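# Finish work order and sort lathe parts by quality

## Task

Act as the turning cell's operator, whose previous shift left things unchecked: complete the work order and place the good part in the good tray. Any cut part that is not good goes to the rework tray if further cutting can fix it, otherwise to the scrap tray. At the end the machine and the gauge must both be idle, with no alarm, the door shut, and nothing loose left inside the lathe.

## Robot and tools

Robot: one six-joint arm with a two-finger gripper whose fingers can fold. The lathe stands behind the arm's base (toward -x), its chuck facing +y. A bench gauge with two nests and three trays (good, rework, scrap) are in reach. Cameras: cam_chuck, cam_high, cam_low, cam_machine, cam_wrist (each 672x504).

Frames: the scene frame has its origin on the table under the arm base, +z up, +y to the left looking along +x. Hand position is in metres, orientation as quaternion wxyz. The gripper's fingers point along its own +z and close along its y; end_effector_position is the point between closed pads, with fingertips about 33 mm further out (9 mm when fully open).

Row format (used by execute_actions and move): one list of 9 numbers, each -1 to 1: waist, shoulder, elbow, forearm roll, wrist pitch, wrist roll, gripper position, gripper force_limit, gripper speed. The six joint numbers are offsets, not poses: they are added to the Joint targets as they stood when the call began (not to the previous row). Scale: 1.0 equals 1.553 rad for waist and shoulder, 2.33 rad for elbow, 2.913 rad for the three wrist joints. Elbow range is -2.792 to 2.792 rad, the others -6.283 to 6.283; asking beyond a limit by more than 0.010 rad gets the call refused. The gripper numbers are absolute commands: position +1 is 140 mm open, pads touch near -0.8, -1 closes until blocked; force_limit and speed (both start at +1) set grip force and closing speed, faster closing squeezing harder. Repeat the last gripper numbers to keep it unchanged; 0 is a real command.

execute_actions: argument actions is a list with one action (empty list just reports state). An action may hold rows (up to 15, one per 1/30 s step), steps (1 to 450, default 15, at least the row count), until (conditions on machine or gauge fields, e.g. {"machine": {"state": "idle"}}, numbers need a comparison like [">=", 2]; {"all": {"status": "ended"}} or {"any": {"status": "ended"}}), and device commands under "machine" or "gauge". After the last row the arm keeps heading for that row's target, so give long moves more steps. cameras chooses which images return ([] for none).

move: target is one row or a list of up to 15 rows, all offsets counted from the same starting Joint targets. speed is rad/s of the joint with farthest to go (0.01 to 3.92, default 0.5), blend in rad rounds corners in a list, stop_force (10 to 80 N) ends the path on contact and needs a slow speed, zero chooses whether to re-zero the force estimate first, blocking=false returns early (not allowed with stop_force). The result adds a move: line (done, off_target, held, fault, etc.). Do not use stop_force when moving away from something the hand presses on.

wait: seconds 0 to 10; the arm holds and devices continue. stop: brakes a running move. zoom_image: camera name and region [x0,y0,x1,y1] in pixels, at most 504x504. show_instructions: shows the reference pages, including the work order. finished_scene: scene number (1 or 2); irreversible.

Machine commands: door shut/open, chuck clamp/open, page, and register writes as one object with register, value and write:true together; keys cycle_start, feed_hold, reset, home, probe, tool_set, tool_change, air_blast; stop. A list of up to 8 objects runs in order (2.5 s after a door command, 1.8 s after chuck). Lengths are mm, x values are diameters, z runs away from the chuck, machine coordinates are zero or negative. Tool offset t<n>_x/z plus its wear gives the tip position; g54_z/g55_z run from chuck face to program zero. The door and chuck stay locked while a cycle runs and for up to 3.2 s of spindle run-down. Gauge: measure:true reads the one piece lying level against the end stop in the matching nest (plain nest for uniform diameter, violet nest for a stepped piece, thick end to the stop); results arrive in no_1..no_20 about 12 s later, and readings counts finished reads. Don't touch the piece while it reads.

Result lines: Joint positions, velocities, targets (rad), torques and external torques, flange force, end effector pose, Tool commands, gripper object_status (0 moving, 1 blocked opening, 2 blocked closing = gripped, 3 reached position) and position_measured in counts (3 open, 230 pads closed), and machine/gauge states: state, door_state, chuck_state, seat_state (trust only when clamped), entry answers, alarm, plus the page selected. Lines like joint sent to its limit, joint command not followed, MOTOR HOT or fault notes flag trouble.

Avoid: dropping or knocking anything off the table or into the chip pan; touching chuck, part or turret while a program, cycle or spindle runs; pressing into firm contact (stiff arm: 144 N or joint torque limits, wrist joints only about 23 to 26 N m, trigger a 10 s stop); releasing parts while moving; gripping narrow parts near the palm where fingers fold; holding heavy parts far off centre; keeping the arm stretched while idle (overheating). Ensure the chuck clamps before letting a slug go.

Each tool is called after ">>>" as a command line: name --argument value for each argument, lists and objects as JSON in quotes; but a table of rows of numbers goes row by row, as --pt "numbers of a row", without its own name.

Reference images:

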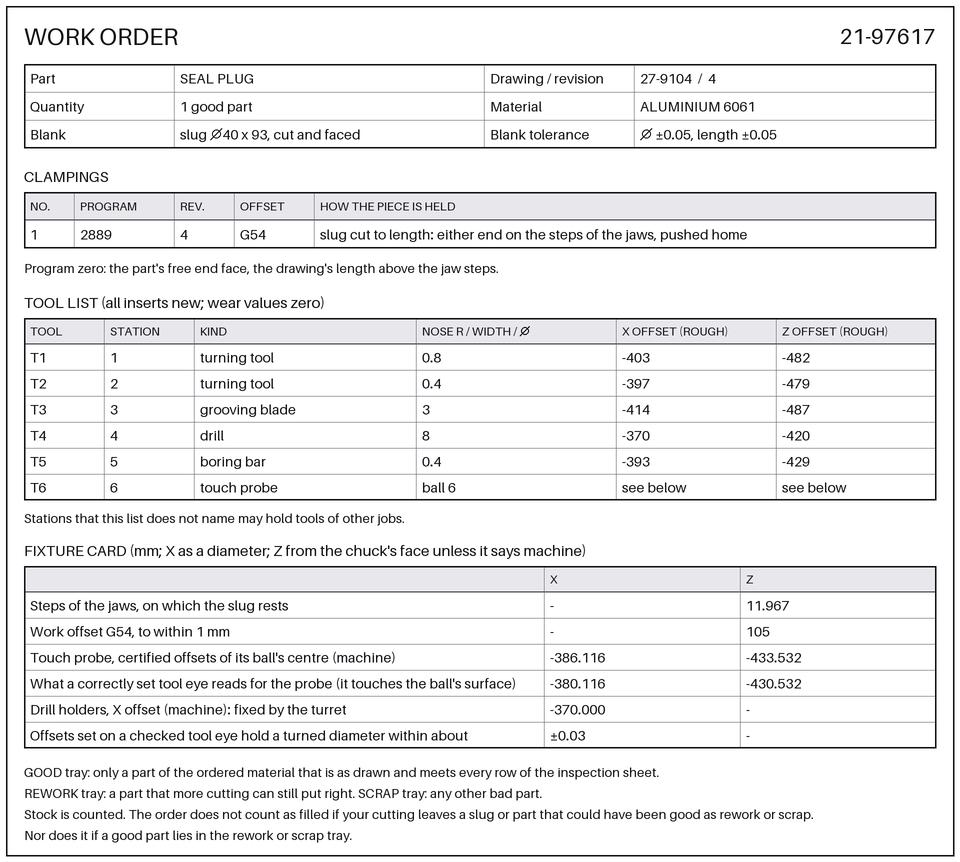

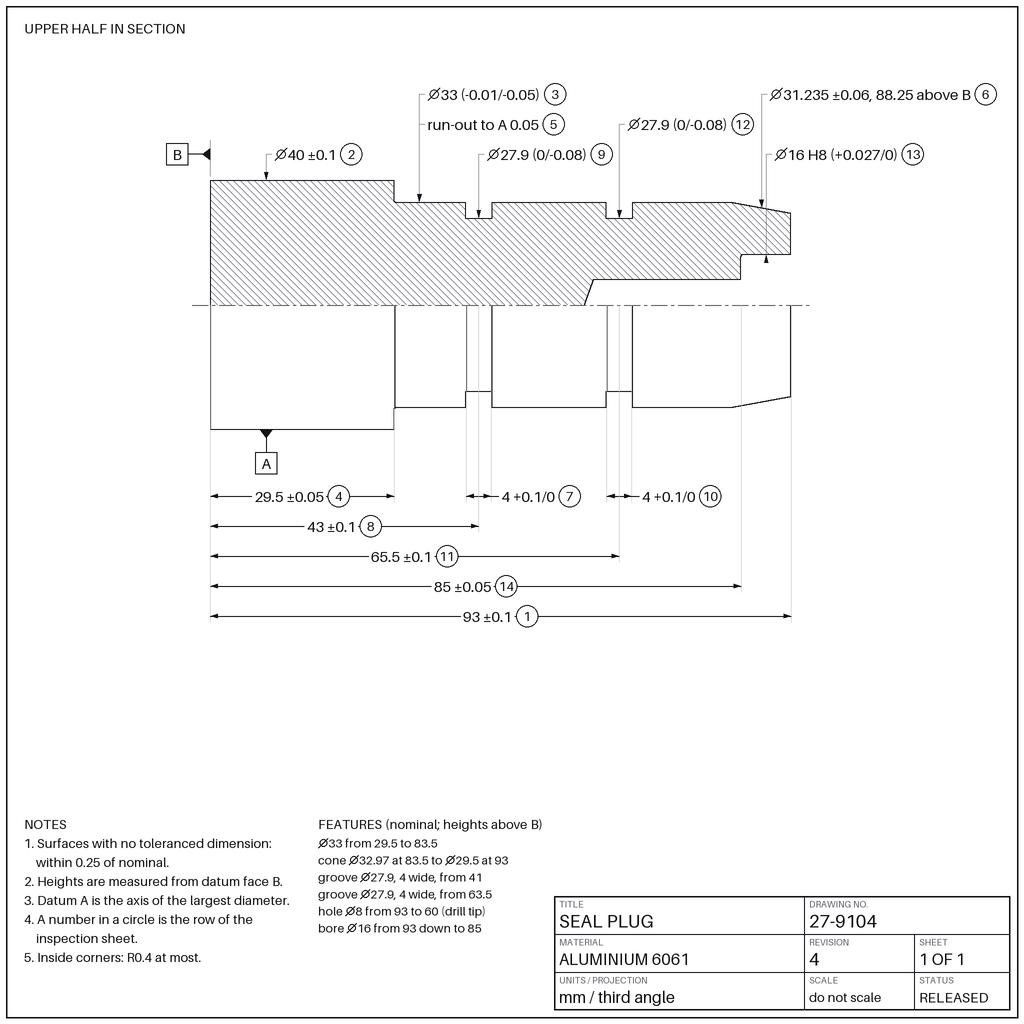

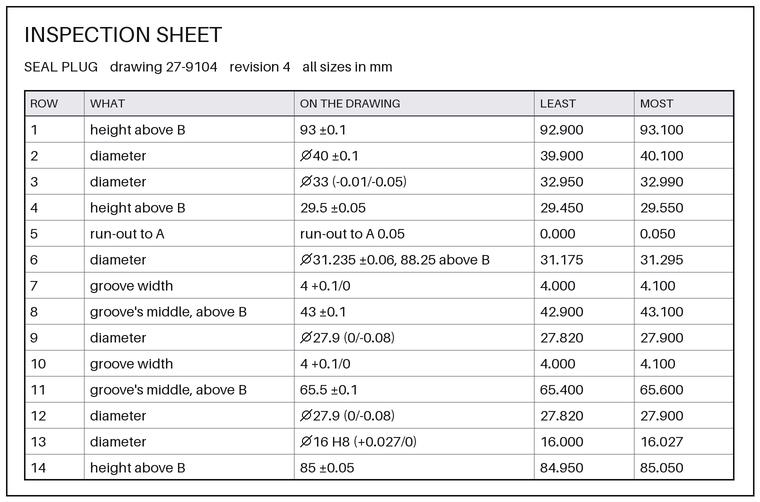

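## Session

>>> execute_actions --actions '[]'

>>> execute_actions --actions '[{"machine":{"page":"tools"},"steps":1}]' --cameras '[]'

>>> execute_actions --actions '[{"machine":{"page":"program"},"steps":1}]' --cameras '[]'

>>> execute_actions --actions '[{"machine":{"page":"measuring"},"steps":1}]' --cameras '[]'

Scene clock: 0.00 s.
end_effector_position=(+0.4321, +0.0127, +0.4623) position_measured=3 object_status=3 end_effector_quat_wxyz=(+0.011, -0.636, +0.771, -0.013)
Joint positions: [-0.099 -0.211 1.886 3.142 -1.442 0.137]
Joint velocities: within noise
Joint torques (N m): no reading
External joint torques (N m): no reading
Flange force (N): no reading
Joint targets: [-0.099 -0.211 1.886 3.142 -1.442 0.137]
Tool commands: gripper/position=+1.0 gripper/force_limit=+1.0 gripper/speed=+1.0
machine.work_offsets: g54_z=+104.967 g55_z=+0.000
machine: state=idle door_state=shut chuck_state=clamped seat_state=open door_answer=taken chuck_answer=taken page=work_offsets entry=no_entry entries=0 alarm=no_alarm queue=idle queue_left=0
gauge: readings=0
camera_calibration:
cam_wrist: T_world_to_cam=[[-0.986842, 0.154081, -0.0490166, 0.454195], [0.125088, 0.919611, 0.372382, -0.242362], [0.102453, 0.361351, -0.926784, 0.521101], [0, 0, 0, 1]] pos_world=[0.425146, -0.0354047, 0.595463]

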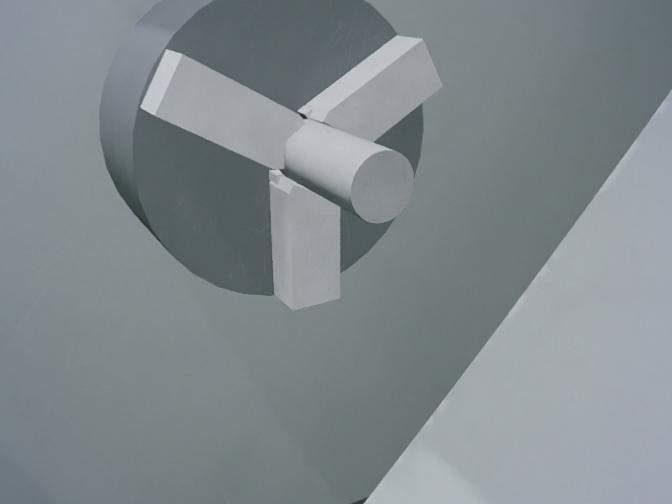

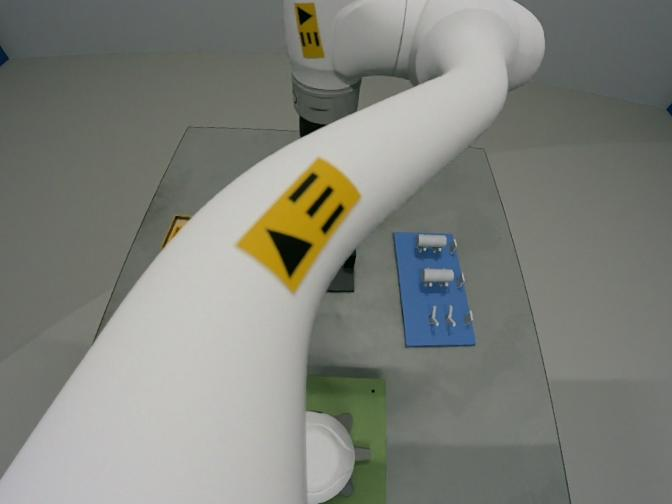

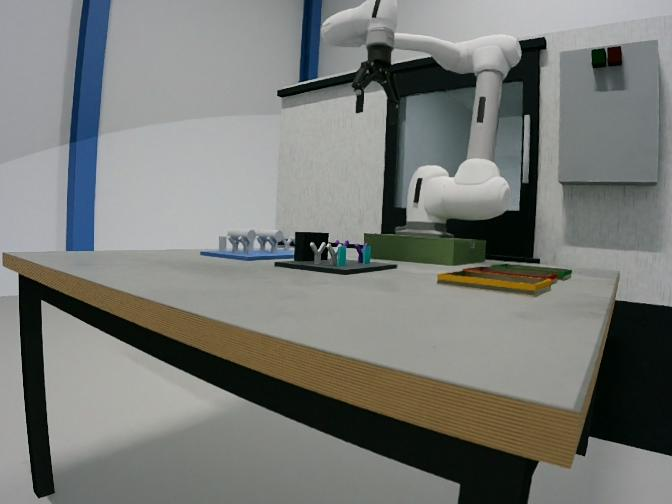

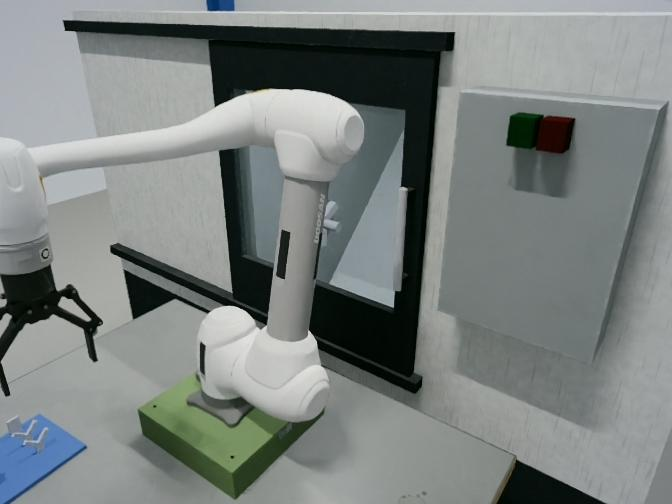

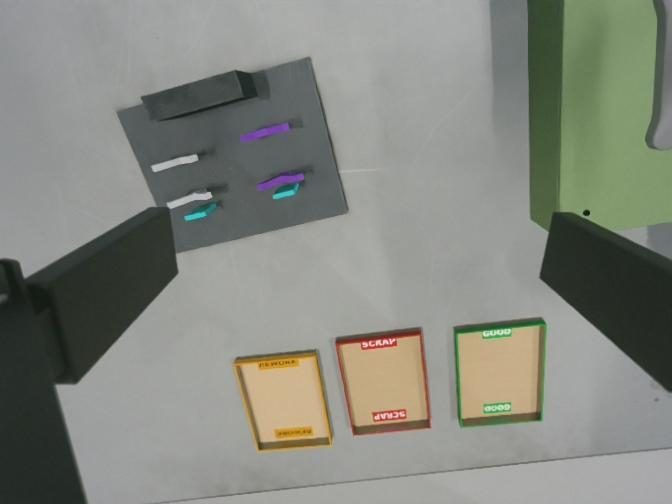

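Scene clock: 0.23 s.
end_effector_position=(+0.4321, +0.0127, +0.4623) position_measured=3 object_status=3 end_effector_quat_wxyz=(+0.011, -0.636, +0.771, -0.013)
Joint positions: [-0.099 -0.211 1.886 3.142 -1.442 0.137]
Joint velocities: within noise
Joint torques (N m): [-3.74 -18.12 -42.43 -4.73 0.21 -0.49]
External joint torques (N m): [3.33 -0.66 0.42 0.37 -0.12 0.49]
Flange force (N): [-8.5 2.9 0.3]
Joint targets: [-0.099 -0.211 1.886 3.142 -1.442 0.137]
Tool commands: gripper/position=+1.0 gripper/force_limit=+1.0 gripper/speed=+1.0
machine.tools: t1_x=-403.300 t1_x_wear=+0.000 t1_z=-481.539 t1_z_wear=+0.000 t1_radius=+0.800 t1_station=+1.000 t2_x=-397.444 t2_x_wear=+0.000 t2_z=-479.257 t2_z_wear=+0.000 t2_radius=+0.400 t2_station=+2.000 t3_x=-414.492 t3_x_wear=+0.000 t3_z=-487.464 t3_z_wear=+0.000 t3_radius=+0.000 t3_station=+3.000 t4_x=-370.000 t4_x_wear=+0.000 t4_z=-420.119 t4_z_wear=+0.000 t4_radius=+0.000 t4_station=+4.000 t5_x=-392.786 t5_x_wear=+0.000 t5_z=-429.055 t5_z_wear=+0.000 t5_radius=+0.400 t5_station=+5.000 t6_x=-386.116 t6_x_wear=+0.000 t6_z=-433.532 t6_z_wear=+0.000 t6_radius=+3.000 t6_station=+6.000
machine: state=idle door_state=shut chuck_state=clamped seat_state=open door_answer=taken chuck_answer=taken page=tools entry=no_entry entries=0 alarm=no_alarm queue=done queue_left=0
gauge: readings=0
No camera images: "cameras" was empty.

Scene clock: 0.47 s.
end_effector_position=(+0.4321, +0.0127, +0.4623) position_measured=3 object_status=3 end_effector_quat_wxyz=(+0.011, -0.636, +0.771, -0.013)
Joint positions: [-0.099 -0.211 1.886 3.142 -1.442 0.137]
Joint velocities: within noise
Joint torques (N m): [-3.51 -18.32 -42.5 -4.72 0.23 -0.49]
External joint torques (N m): [3.16 -0.94 0.35 0.34 -0.15 0.49]
Flange force (N): [-8.0 3.2 0.1]
Joint targets: [-0.099 -0.211 1.886 3.142 -1.442 0.137]
Tool commands: gripper/position=+1.0 gripper/force_limit=+1.0 gripper/speed=+1.0
machine.program: program=+1849 tool_call=+1 tool_in_place=+0 program_revision=+6 program_offset=+54 load_peak=+0 stored1_number=+2889 stored1_revision=+4 stored2_number=+6921 stored2_revision=+5 stored3_number=+1849 stored3_revision=+6 stored4_number=+0 stored4_revision=+0 cycles=+0
machine: state=idle door_state=shut chuck_state=clamped seat_state=open door_answer=taken chuck_answer=taken page=program entry=no_entry entries=0 alarm=no_alarm queue=done queue_left=0
gauge: readings=0
No camera images: "cameras" was empty.

Scene clock: 0.70 s.
end_effector_position=(+0.4321, +0.0127, +0.4623) position_measured=3 object_status=3 end_effector_quat_wxyz=(+0.011, -0.636, +0.771, -0.013)
Joint positions: [-0.099 -0.211 1.886 3.142 -1.442 0.137]
Joint velocities: within noise
Joint torques (N m): [-3.5 -18.36 -42.45 -4.72 0.23 -0.47]
External joint torques (N m): [3.24 -0.76 0.47 0.36 -0.16 0.46]
Flange force (N): [-8.2 3.1 0.3]
Joint targets: [-0.099 -0.211 1.886 3.142 -1.442 0.137]
Tool commands: gripper/position=+1.0 gripper/force_limit=+1.0 gripper/speed=+1.0
machine.measuring: probe_x=+0.000 probe_z=+0.000 probe_move_x=+0.000 probe_move_z=+0.000 probe_radius=+2.992 eye_x=+63.908 eye_z=+154.984 probe_touched=+0 probe_found_x=+0.000 probe_found_z=+0.000 set_x=+0.000 set_z=+0.000
machine: state=idle door_state=shut chuck_state=clamped seat_state=open door_answer=taken chuck_answer=taken page=measuring entry=no_entry entries=0 alarm=no_alarm queue=done queue_left=0
gauge: readings=0
No camera images: "cameras" was empty.

>>> zoom_image --camera "cam_chuck" --region '[80, 0, 480, 320]'

>>> zoom_image --camera "cam_wrist" --region '[100, 40, 360, 260]'

>>> zoom_image --camera "cam_high" --region '[360, 200, 540, 370]'

Scaled by 1.260 from the camera's 672x504 image, which has a finer 960x720 frame.

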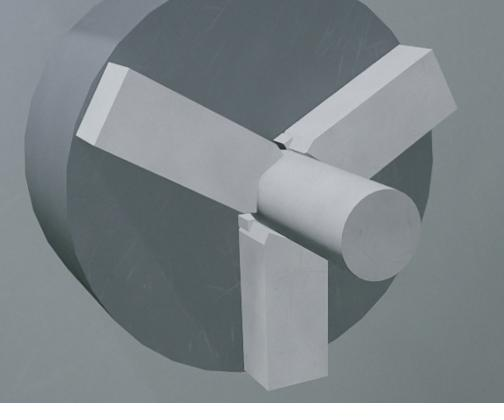

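Scaled by 1.938 from the camera's 672x504 image, which has a finer 960x720 frame.

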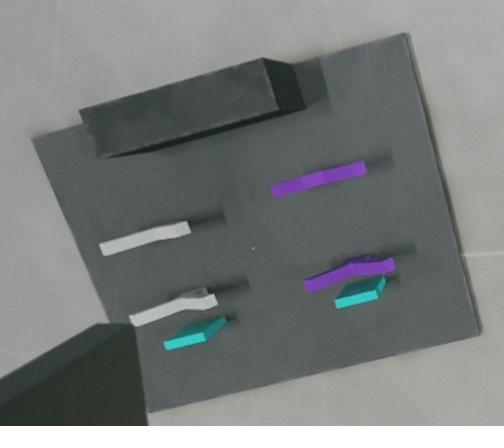

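Scaled by 2.800 from the camera's 672x504 image, which has a finer 960x720 frame.

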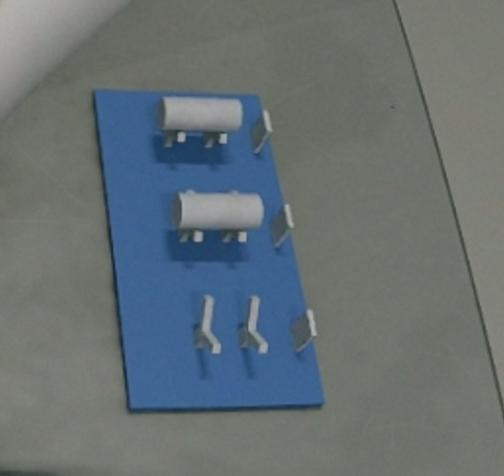

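>>> execute_actions --actions '[{"machine":[{"register":"tool_call","value":6,"write":true,"page":"measuring"},{"tool_change":true},{"tool_set":true}],"steps":1}]' --cameras '[]'

>>> move --target '[-0.902,-0.067,0.0717,-0.002,0.0137,0.0343,0.1,0,-1]' --speed 0.6 --cameras '["cam_high"]'

>>> execute_actions --actions '[{"steps":400,"until":{"all":{"status":"ended"}}}]' --cameras '["cam_chuck","cam_high"]'

Scene clock: 4.73 s.
end_effector_position=(+0.4321, +0.0127, +0.4623) position_measured=3 object_status=3 end_effector_quat_wxyz=(+0.011, -0.636, +0.771, -0.013)
Joint positions: [-0.099 -0.211 1.886 3.142 -1.442 0.137]
Joint velocities: within noise
Joint torques (N m): [-3.61 -18.28 -42.35 -4.71 0.21 -0.49]
External joint torques (N m): [3.23 -1.12 0.2 0.33 -0.13 0.49]
Flange force (N): [-8.1 3.3 -0.2]
Joint targets: [-0.099 -0.211 1.886 3.142 -1.442 0.137]
Tool commands: gripper/position=+1.0 gripper/force_limit=+1.0 gripper/speed=+1.0
machine.measuring: probe_x=+0.000 probe_z=+0.000 probe_move_x=+0.000 probe_move_z=+0.000 probe_radius=+2.992 eye_x=+63.908 eye_z=+154.984 probe_touched=+0 probe_found_x=+0.000 probe_found_z=+0.000 set_x=+0.000 set_z=+0.000
machine: state=idle door_state=shut chuck_state=clamped seat_state=open door_answer=taken chuck_answer=taken page=measuring entry=taken entries=2 alarm=no_alarm queue=running queue_left=1
gauge: readings=0
No camera images: "cameras" was empty.

Scene clock: 7.47 s.
end_effector_position=(+0.0708, -0.3519, +0.4088) position_measured=117 object_status=3 end_effector_quat_wxyz=(+0.002, +0.060, +0.998, -0.003)
Joint positions: [-1.5 -0.315 2.053 3.136 -1.402 0.237]
Joint velocities: within noise
Joint torques (N m): [-3.17 -7.85 -42.1 -4.66 0.13 -0.45]
External joint torques (N m): [3.02 -0.7 0.41 0.35 -0.12 0.45]
Flange force (N): [-8.8 4.0 0.2]
Joint targets: [-1.501 -0.315 2.053 3.136 -1.402 0.237]
machine.measuring: probe_x=+0.000 probe_z=+0.000 probe_move_x=+0.000 probe_move_z=+0.000 probe_radius=+2.992 eye_x=+63.908 eye_z=+154.984 probe_touched=+0 probe_found_x=+0.000 probe_found_z=+0.000 set_x=+0.000 set_z=+0.000
machine: state=busy door_state=shut chuck_state=clamped seat_state=open door_answer=taken chuck_answer=taken page=measuring entry=taken entries=2 alarm=no_alarm queue=running queue_left=1
gauge: readings=0
move: done
Images, in order (width x height): cam_high 672x504.

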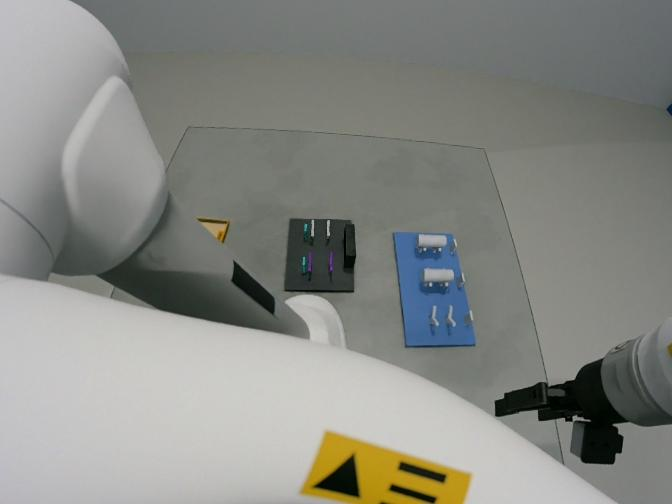

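Scene clock: 21.00 s.
end_effector_position=(+0.0708, -0.3519, +0.4088) position_measured=117 object_status=3 end_effector_quat_wxyz=(+0.002, +0.060, +0.998, -0.003)
Joint positions: [-1.501 -0.315 2.053 3.136 -1.402 0.237]
Joint velocities: within noise
Joint torques (N m): [-3.25 -8.16 -41.99 -4.67 0.16 -0.48]
External joint torques (N m): [3.28 -0.5 0.27 0.36 -0.15 0.48]
Flange force (N): [-9.8 3.7 -0.1]
Joint targets: [-1.501 -0.315 2.053 3.136 -1.402 0.237]
Tool commands: gripper/position=+0.1 gripper/force_limit=+0.0 gripper/speed=-1.0
machine.measuring: probe_x=+0.000 probe_z=+0.000 probe_move_x=+0.000 probe_move_z=+0.000 probe_radius=+2.992 eye_x=+63.908 eye_z=+154.984 probe_touched=+0 probe_found_x=+0.000 probe_found_z=+0.000 set_x=+0.000 set_z=+0.000
machine: state=busy door_state=shut chuck_state=clamped seat_state=open door_answer=taken chuck_answer=taken page=measuring entry=taken entries=3 alarm=no_alarm queue=running queue_left=0
gauge: readings=0
Images, in order (width x height): cam_chuck 672x504, cam_high 672x504.

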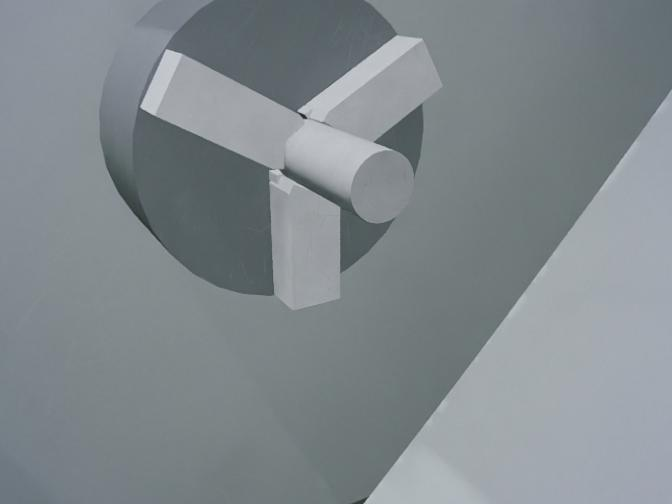

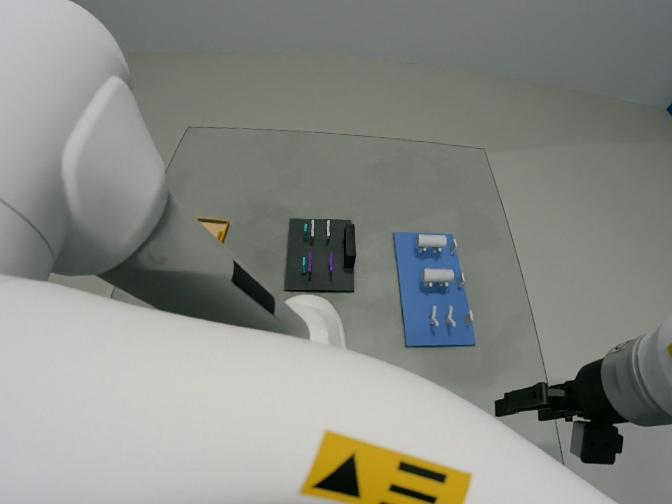

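>>> execute_actions --actions '[{"steps":400,"until":{"all":{"status":"ended"}}}]' --cameras '["cam_chuck"]'

Scene clock: 23.23 s.
end_effector_position=(+0.0708, -0.3519, +0.4088) position_measured=117 object_status=3 end_effector_quat_wxyz=(+0.002, +0.060, +0.998, -0.003)
Joint positions: [-1.501 -0.315 2.053 3.136 -1.402 0.237]
Joint velocities: within noise
Joint torques (N m): [-3.28 -7.8 -41.98 -4.66 0.13 -0.46]
External joint torques (N m): [3.24 -0.85 0.33 0.36 -0.13 0.46]
Flange force (N): [-9.4 4.3 0.0]
Joint targets: [-1.501 -0.315 2.053 3.136 -1.402 0.237]
Tool commands: gripper/position=+0.1 gripper/force_limit=+0.0 gripper/speed=-1.0
machine.measuring: probe_x=+0.000 probe_z=+0.000 probe_move_x=+0.000 probe_move_z=+0.000 probe_radius=+2.992 eye_x=+63.908 eye_z=+154.984 probe_touched=+0 probe_found_x=+0.000 probe_found_z=+0.000 set_x=-380.118 set_z=-430.532
machine: state=idle door_state=shut chuck_state=clamped seat_state=open door_answer=taken chuck_answer=taken page=measuring entry=taken entries=3 alarm=no_alarm queue=done queue_left=0
gauge: readings=0
Images, in order (width x height): cam_chuck 672x504.

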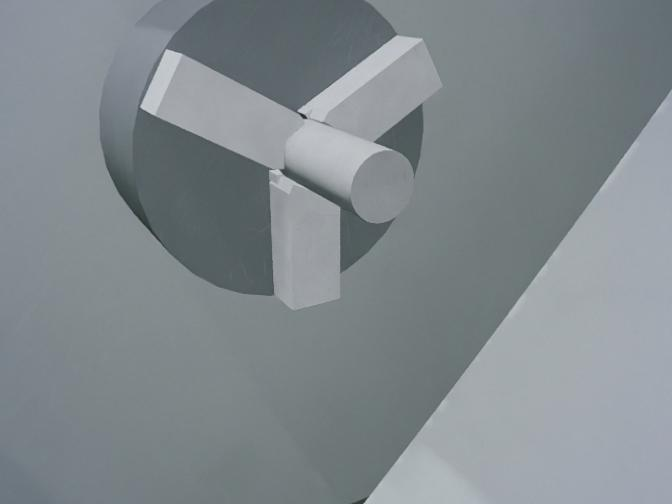

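>>> execute_actions --actions '[{"machine":[{"home":true},{"door":"open"}],"steps":400,"until":{"machine":{"door_state":"open"}}}]' --cameras '["cam_chuck","cam_machine"]'

Scene clock: 26.17 s.
end_effector_position=(+0.0708, -0.3519, +0.4088) position_measured=117 object_status=3 end_effector_quat_wxyz=(+0.002, +0.060, +0.998, -0.003)
Joint positions: [-1.501 -0.315 2.053 3.136 -1.402 0.237]
Joint velocities: within noise
Joint torques (N m): [-3.44 -7.66 -41.93 -4.67 0.13 -0.48]
External joint torques (N m): [3.45 -1.22 0.34 0.37 -0.14 0.48]
Flange force (N): [-9.8 5.1 -0.1]
Joint targets: [-1.501 -0.315 2.053 3.136 -1.402 0.237]
Tool commands: gripper/position=+0.1 gripper/force_limit=+0.0 gripper/speed=-1.0
machine.measuring: probe_x=+0.000 probe_z=+0.000 probe_move_x=+0.000 probe_move_z=+0.000 probe_radius=+2.992 eye_x=+63.908 eye_z=+154.984 probe_touched=+0 probe_found_x=+0.000 probe_found_z=+0.000 set_x=-380.118 set_z=-430.532
machine: state=idle door_state=open chuck_state=clamped seat_state=open door_answer=taken chuck_answer=taken page=measuring entry=taken entries=4 alarm=no_alarm queue=running queue_left=0
gauge: readings=0
Images, in order (width x height): cam_chuck 672x504, cam_machine 672x504.

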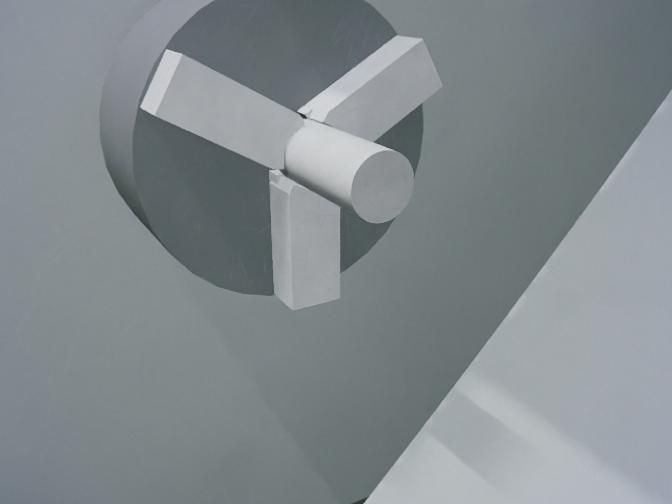

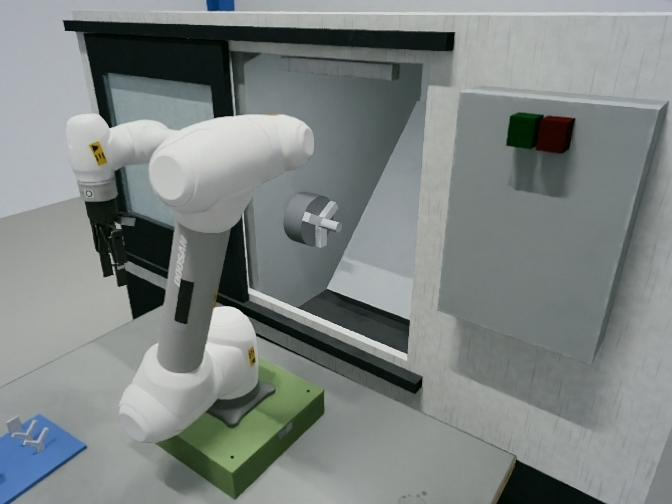

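>>> move --pt "-0.9324 0 0 0 0 0 0.1 0 -1" --pt "-0.9324 0.1481 -0.0605 0 0.0326 0 0.1 0 -1" --pt "-0.9324 0.4701 -0.3107 0 0.0041 0 0.1 0 -1" --speed '[0.7,0.5,0.5]' --blend '[0.05,0.03,0]' --cameras '["cam_chuck","cam_wrist"]'

Scene clock: 32.47 s.
end_effector_position=(-0.7755, -0.2194, +0.3747) position_measured=117 object_status=3 end_effector_quat_wxyz=(+0.001, +0.706, +0.708, +0.000)
Joint positions: [-2.949 0.415 1.329 3.136 -1.39 0.237]
Joint velocities: within noise
Joint torques (N m): [-2.59 -82.66 -41.94 -4.65 0.11 -0.46]
External joint torques (N m): [3.58 -2.01 0.35 0.34 -0.13 0.46]
Flange force (N): [-3.8 5.0 -0.4]
Joint targets: [-2.949 0.415 1.329 3.136 -1.390 0.237]
machine.measuring: probe_x=+0.000 probe_z=+0.000 probe_move_x=+0.000 probe_move_z=+0.000 probe_radius=+2.992 eye_x=+63.908 eye_z=+154.984 probe_touched=+0 probe_found_x=+0.000 probe_found_z=+0.000 set_x=-380.118 set_z=-430.532
machine: state=idle door_state=open chuck_state=clamped seat_state=open door_answer=taken chuck_answer=taken page=measuring entry=taken entries=4 alarm=no_alarm queue=done queue_left=0
gauge: readings=0
move: done
camera_calibration:
cam_wrist: T_world_to_cam=[[0.999186, 0.0379822, -0.0135536, 0.795404], [0.0402939, -0.926447, 0.374262, -0.316732], [0.00165866, -0.374504, -0.927224, 0.408126], [0, 0, 0, 1]] pos_world=[-0.782671, -0.170802, 0.507746]
Images, in order (width x height): cam_chuck 672x504, cam_wrist 672x504.

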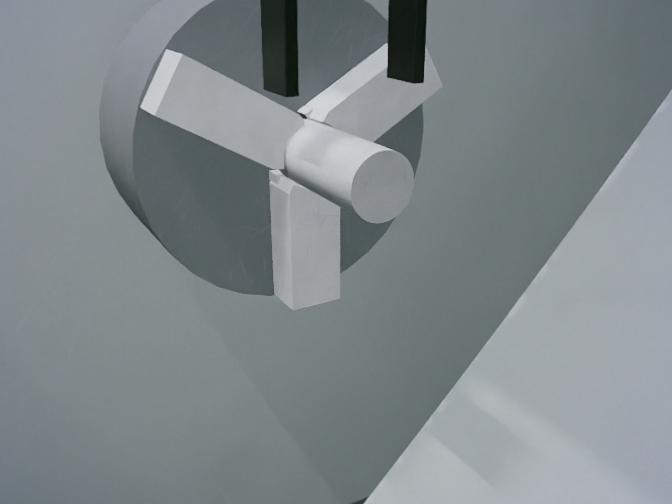

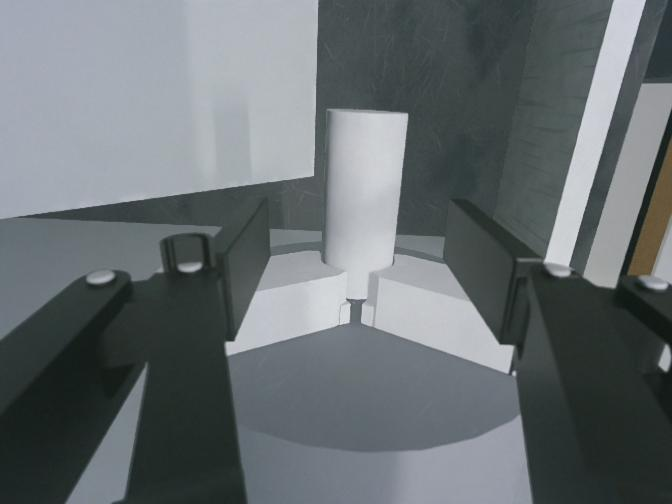

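>>> move --target '[0,0.0142,0.0330,0,0.0340,0,0.1,0,-1]' --speed 0.12 --cameras '["cam_chuck"]'

>>> execute_actions --actions '[{"rows":[[0,0,0,0,0,0,-1,-0.2,-1]],"steps":75}]' --cameras '["cam_chuck","cam_wrist"]'

Scene clock: 34.30 s.
end_effector_position=(-0.7752, -0.2198, +0.3150) position_measured=117 object_status=3 end_effector_quat_wxyz=(+0.001, +0.706, +0.708, +0.000)
Joint positions: [-2.949 0.437 1.406 3.136 -1.291 0.237]
Joint velocities: within noise
Joint torques (N m): [-2.42 -83.91 -40.83 -4.54 0.09 -0.48]
External joint torques (N m): [3.77 -1.87 0.25 0.35 -0.12 0.48]
Flange force (N): [-4.2 4.5 -0.8]
Joint targets: [-2.949 0.437 1.406 3.136 -1.291 0.237]
machine.measuring: probe_x=+0.000 probe_z=+0.000 probe_move_x=+0.000 probe_move_z=+0.000 probe_radius=+2.992 eye_x=+63.908 eye_z=+154.984 probe_touched=+0 probe_found_x=+0.000 probe_found_z=+0.000 set_x=-380.118 set_z=-430.532
machine: state=idle door_state=open chuck_state=clamped seat_state=open door_answer=taken chuck_answer=taken page=measuring entry=taken entries=4 alarm=no_alarm queue=done queue_left=0
gauge: readings=0
move: done
Images, in order (width x height): cam_chuck 672x504.

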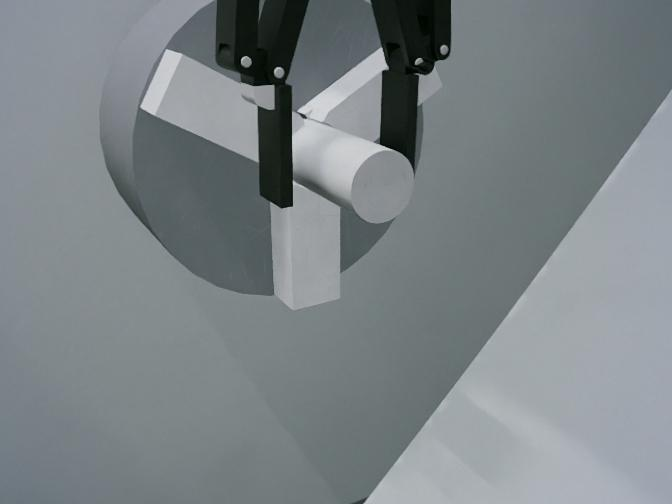

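Scene clock: 37.00 s.
end_effector_position=(-0.7752, -0.2198, +0.3151) position_measured=170 object_status=2 end_effector_quat_wxyz=(+0.001, +0.706, +0.708, +0.000)
Joint positions: [-2.949 0.437 1.406 3.136 -1.291 0.237]
Joint velocities: within noise
Joint torques (N m): [0.07 -81.69 -39.33 -3.87 0.21 -0.97]
External joint torques (N m): [0.71 -3.72 -1.14 -0.33 -0.24 0.97]
Flange force (N): [-1.2 3.4 -3.4]
Joint targets: [-2.949 0.437 1.406 3.136 -1.291 0.237]
machine.measuring: probe_x=+0.000 probe_z=+0.000 probe_move_x=+0.000 probe_move_z=+0.000 probe_radius=+2.992 eye_x=+63.908 eye_z=+154.984 probe_touched=+0 probe_found_x=+0.000 probe_found_z=+0.000 set_x=-380.118 set_z=-430.532
machine: state=idle door_state=open chuck_state=clamped seat_state=open door_answer=taken chuck_answer=taken page=measuring entry=taken entries=4 alarm=no_alarm queue=done queue_left=0
gauge: readings=0
camera_calibration:
cam_wrist: T_world_to_cam=[[0.999162, 0.0385771, -0.0136797, 0.794451], [0.0408926, -0.926387, 0.374346, -0.294421], [0.00176847, -0.374591, -0.927188, 0.352639], [0, 0, 0, 1]] pos_world=[-0.78237, -0.1713, 0.448046]
Images, in order (width x height): cam_chuck 672x504, cam_wrist 672x504.

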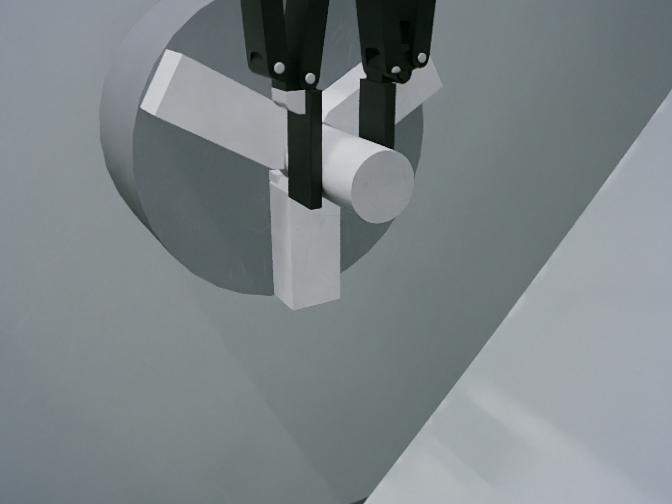

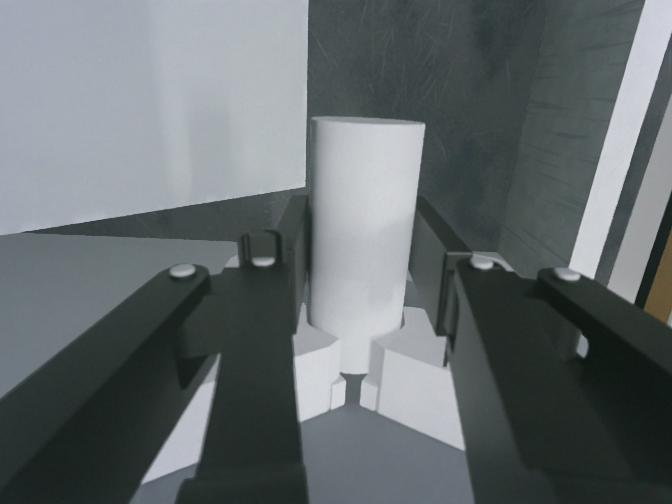

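>>> execute_actions --actions '[{"machine":{"chuck":"open"},"steps":60}]' --cameras '["cam_chuck"]'

Scene clock: 39.90 s.
end_effector_position=(-0.7752, -0.2198, +0.3151) position_measured=170 object_status=2 end_effector_quat_wxyz=(+0.001, +0.706, +0.708, +0.000)
Joint positions: [-2.949 0.437 1.406 3.136 -1.291 0.237]
Joint velocities: within noise
Joint torques (N m): [-2.41 -86.36 -42.41 -4.51 0.1 -0.49]
External joint torques (N m): [3.17 0.93 1.88 0.31 -0.12 0.49]
Flange force (N): [-3.7 3.8 2.4]
Joint targets: [-2.949 0.437 1.406 3.136 -1.291 0.237]
Tool commands: gripper/position=-1.0 gripper/force_limit=-0.2 gripper/speed=-1.0
machine.measuring: probe_x=+0.000 probe_z=+0.000 probe_move_x=+0.000 probe_move_z=+0.000 probe_radius=+2.992 eye_x=+63.908 eye_z=+154.984 probe_touched=+0 probe_found_x=+0.000 probe_found_z=+0.000 set_x=-380.118 set_z=-430.532
machine: state=idle door_state=open chuck_state=open seat_state=open door_answer=taken chuck_answer=taken page=measuring entry=taken entries=4 alarm=no_alarm queue=done queue_left=0
gauge: readings=0
Images, in order (width x height): cam_chuck 672x504.

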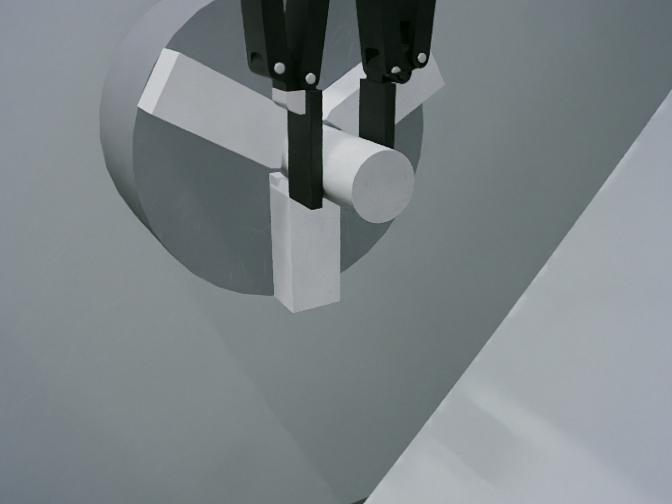

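>>> move --pt "-0.0348 -0.0129 0.0133 0 0.0034 -0.0185 -1 -0.2 -1" --pt "-0.0348 -0.0270 -0.0197 0 -0.0306 -0.0185 -1 -0.2 -1" --pt "-0.02 -0.3361 0.2172 0 -0.0055 0 -1 -0.2 -1" --pt "0 -0.4842 0.2777 0 -0.0381 0 -1 -0.2 -1" --pt "0.9324 -0.4842 0.2777 0.0041 -0.0381 -0.03 -1 -0.2 -1" --speed '[0.08,0.2,0.4,0.5,0.7]' --blend '[0.01,0.03,0.05,0.05,0]' --cameras '["cam_chuck","cam_wrist","cam_high"]'

Scene clock: 50.37 s.
end_effector_position=(+0.0747, -0.3515, +0.4088) position_measured=170 object_status=2 end_effector_quat_wxyz=(+0.008, +0.018, +1.000, -0.003)
Joint positions: [-1.501 -0.315 2.053 3.148 -1.402 0.149]
Joint velocities: within noise
Joint torques (N m): [-3.11 -9.07 -43.74 -4.49 0.23 -0.47]
External joint torques (N m): [3.11 0.6 2.17 0.23 -0.23 0.47]
Flange force (N): [-9.4 3.1 3.3]
Joint targets: [-1.501 -0.315 2.053 3.148 -1.402 0.149]
machine.measuring: probe_x=+0.000 probe_z=+0.000 probe_move_x=+0.000 probe_move_z=+0.000 probe_radius=+2.992 eye_x=+63.908 eye_z=+154.984 probe_touched=+0 probe_found_x=+0.000 probe_found_z=+0.000 set_x=-380.118 set_z=-430.532
machine: state=idle door_state=open chuck_state=open seat_state=open door_answer=taken chuck_answer=taken page=measuring entry=taken entries=4 alarm=no_alarm queue=done queue_left=0
gauge: readings=0
move: done
camera_calibration:
cam_wrist: T_world_to_cam=[[-0.000715069, 0.999799, -0.0200157, 0.366753], [0.921717, 0.0084223, 0.387772, -0.228874], [0.387863, -0.0181715, -0.921538, 0.482976], [0, 0, 0, 1]] pos_world=[0.0238911, -0.355975, 0.541172]
Images, in order (width x height): cam_chuck 672x504, cam_high 672x504, cam_wrist 672x504.

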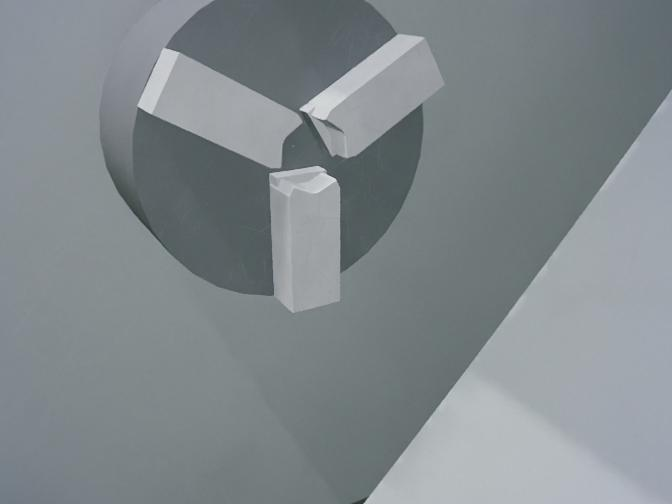

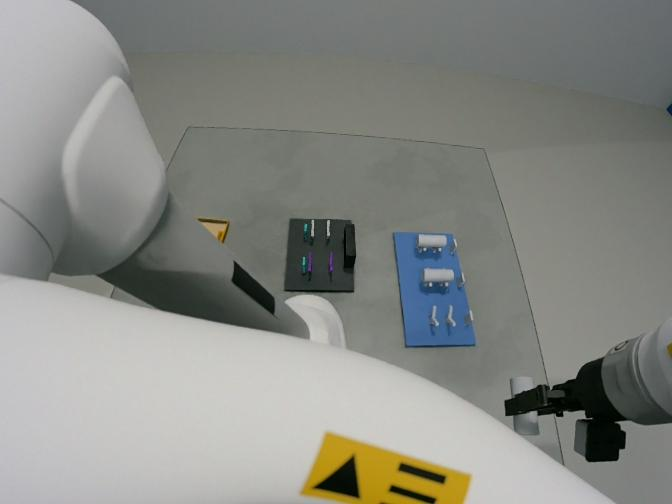

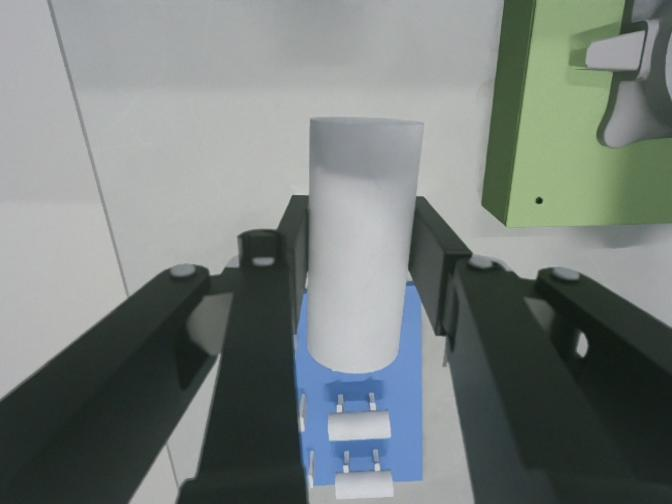

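>>> execute_actions --actions '[{"machine":[{"door":"shut"},{"air_blast":true},{"register":"tool_call","value":1,"write":true,"tool_change":true},{"tool_set":true}],"steps":1}]' --cameras '[]'

>>> move --pt "0.64 0 0 0 0 -0.08 -1 -0.2 -1" --pt "0.9285 0.3976 -0.1301 0 0.1041 -0.0872 -1 -0.2 -1" --speed '[0.7,0.5]' --blend '[0.1,0]' --cameras '["cam_wrist","cam_high","cam_chuck"]'

Scene clock: 51.67 s.
end_effector_position=(+0.0747, -0.3515, +0.4088) position_measured=170 object_status=2 end_effector_quat_wxyz=(+0.008, +0.018, +1.000, -0.003)
Joint positions: [-1.501 -0.315 2.053 3.148 -1.402 0.149]
Joint velocities: within noise
Joint torques (N m): [-3.21 -9.18 -43.74 -4.58 0.19 -0.48]
External joint torques (N m): [3.16 0.32 2.11 0.31 -0.19 0.48]
Flange force (N): [-9.5 3.5 3.2]
Joint targets: [-1.501 -0.315 2.053 3.148 -1.402 0.149]
Tool commands: gripper/position=-1.0 gripper/force_limit=-0.2 gripper/speed=-1.0
machine.measuring: probe_x=+0.000 probe_z=+0.000 probe_move_x=+0.000 probe_move_z=+0.000 probe_radius=+2.992 eye_x=+63.908 eye_z=+154.984 probe_touched=+0 probe_found_x=+0.000 probe_found_z=+0.000 set_x=-380.118 set_z=-430.532
machine: state=idle door_state=between chuck_state=open seat_state=open door_answer=taken chuck_answer=taken page=measuring entry=taken entries=4 alarm=no_alarm queue=running queue_left=3
gauge: readings=0
No camera images: "cameras" was empty.

Scene clock: 54.73 s.
end_effector_position=(+0.6759, +0.0282, +0.2491) position_measured=170 object_status=2 end_effector_quat_wxyz=(+0.000, +0.738, -0.675, +0.000)
Joint positions: [-0.058 0.303 1.75 3.148 -1.099 -0.105]
Joint velocities: within noise
Joint torques (N m): [-3.83 -67.93 -39.4 -4.29 0.17 -0.46]
External joint torques (N m): [3.15 0.66 1.84 0.39 -0.17 0.46]
Flange force (N): [-5.4 2.1 2.0]
Joint targets: [-0.058 0.303 1.750 3.148 -1.099 -0.105]
machine.measuring: probe_x=+0.000 probe_z=+0.000 probe_move_x=+0.000 probe_move_z=+0.000 probe_radius=+2.992 eye_x=+63.908 eye_z=+154.984 probe_touched=+0 probe_found_x=+0.000 probe_found_z=+0.000 set_x=-380.118 set_z=-430.532
machine: state=busy door_state=shut chuck_state=open seat_state=open door_answer=taken chuck_answer=taken page=measuring entry=taken entries=5 alarm=no_alarm queue=running queue_left=2
gauge: readings=0
move: done
camera_calibration:
cam_wrist: T_world_to_cam=[[-0.992112, -0.124529, -0.0143629, 0.684772], [-0.120822, 0.919405, 0.374296, -0.0419828], [-0.0334054, 0.373079, -0.927198, 0.384594], [0, 0, 0, 1]] pos_world=[0.687146, -0.0196105, 0.382144]
Images, in order (width x height): cam_chuck 672x504, cam_high 672x504, cam_wrist 672x504.

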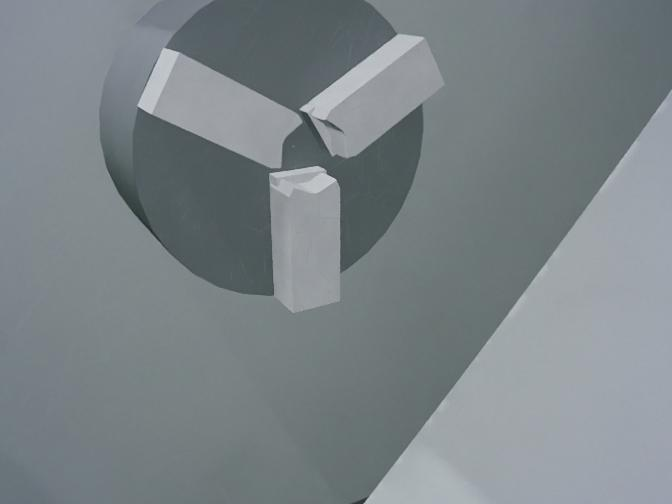

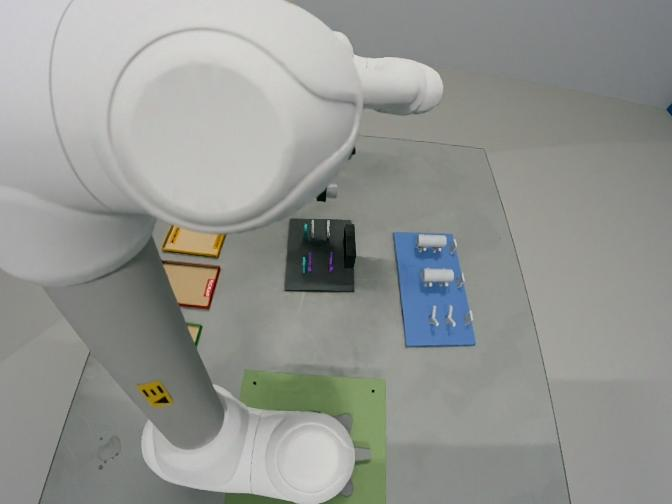

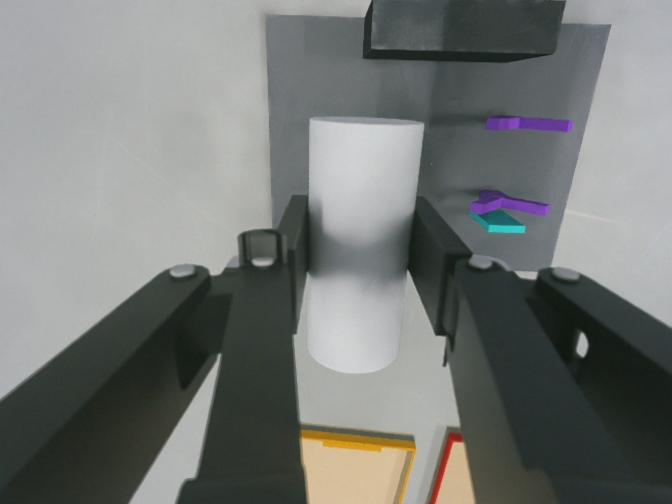

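>>> move --target '[0.0413,-0.0740,0.0640,0,0.0121,0.0223,-1,-0.2,-1]' --speed 0.3 --cameras '["cam_wrist"]'

Scene clock: 61.17 s.
end_effector_position=(+0.5950, +0.0676, +0.2486) position_measured=170 object_status=2 end_effector_quat_wxyz=(+0.000, +0.737, -0.675, +0.000)
Joint positions: [0.006 0.188 1.899 3.148 -1.064 -0.04]
Joint velocities: within noise
Joint torques (N m): [-3.99 -55.63 -38.87 -4.21 0.16 -0.48]
External joint torques (N m): [3.58 0.14 1.72 0.36 -0.15 0.47]
Flange force (N): [-6.7 2.6 1.6]
Joint targets: [0.006 0.188 1.899 3.148 -1.064 -0.040]
machine.measuring: probe_x=+0.000 probe_z=+0.000 probe_move_x=+0.000 probe_move_z=+0.000 probe_radius=+2.992 eye_x=+63.908 eye_z=+154.984 probe_touched=+0 probe_found_x=+0.000 probe_found_z=+0.000 set_x=-380.118 set_z=-430.532
machine: state=busy door_state=shut chuck_state=open seat_state=open door_answer=taken chuck_answer=taken page=measuring entry=taken entries=7 alarm=no_alarm queue=running queue_left=1
gauge: readings=0
move: done
camera_calibration:
cam_wrist: T_world_to_cam=[[-0.992219, -0.123589, -0.0150857, 0.60955], [-0.120245, 0.919764, 0.373598, -0.0880391], [-0.0322976, 0.372505, -0.927468, 0.366216], [0, 0, 0, 1]] pos_world=[0.606049, 0.0198917, 0.38174]
Images, in order (width x height): cam_wrist 672x504.

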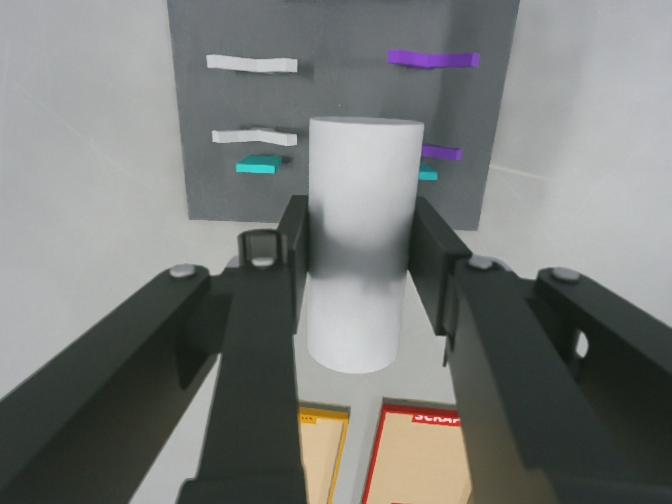

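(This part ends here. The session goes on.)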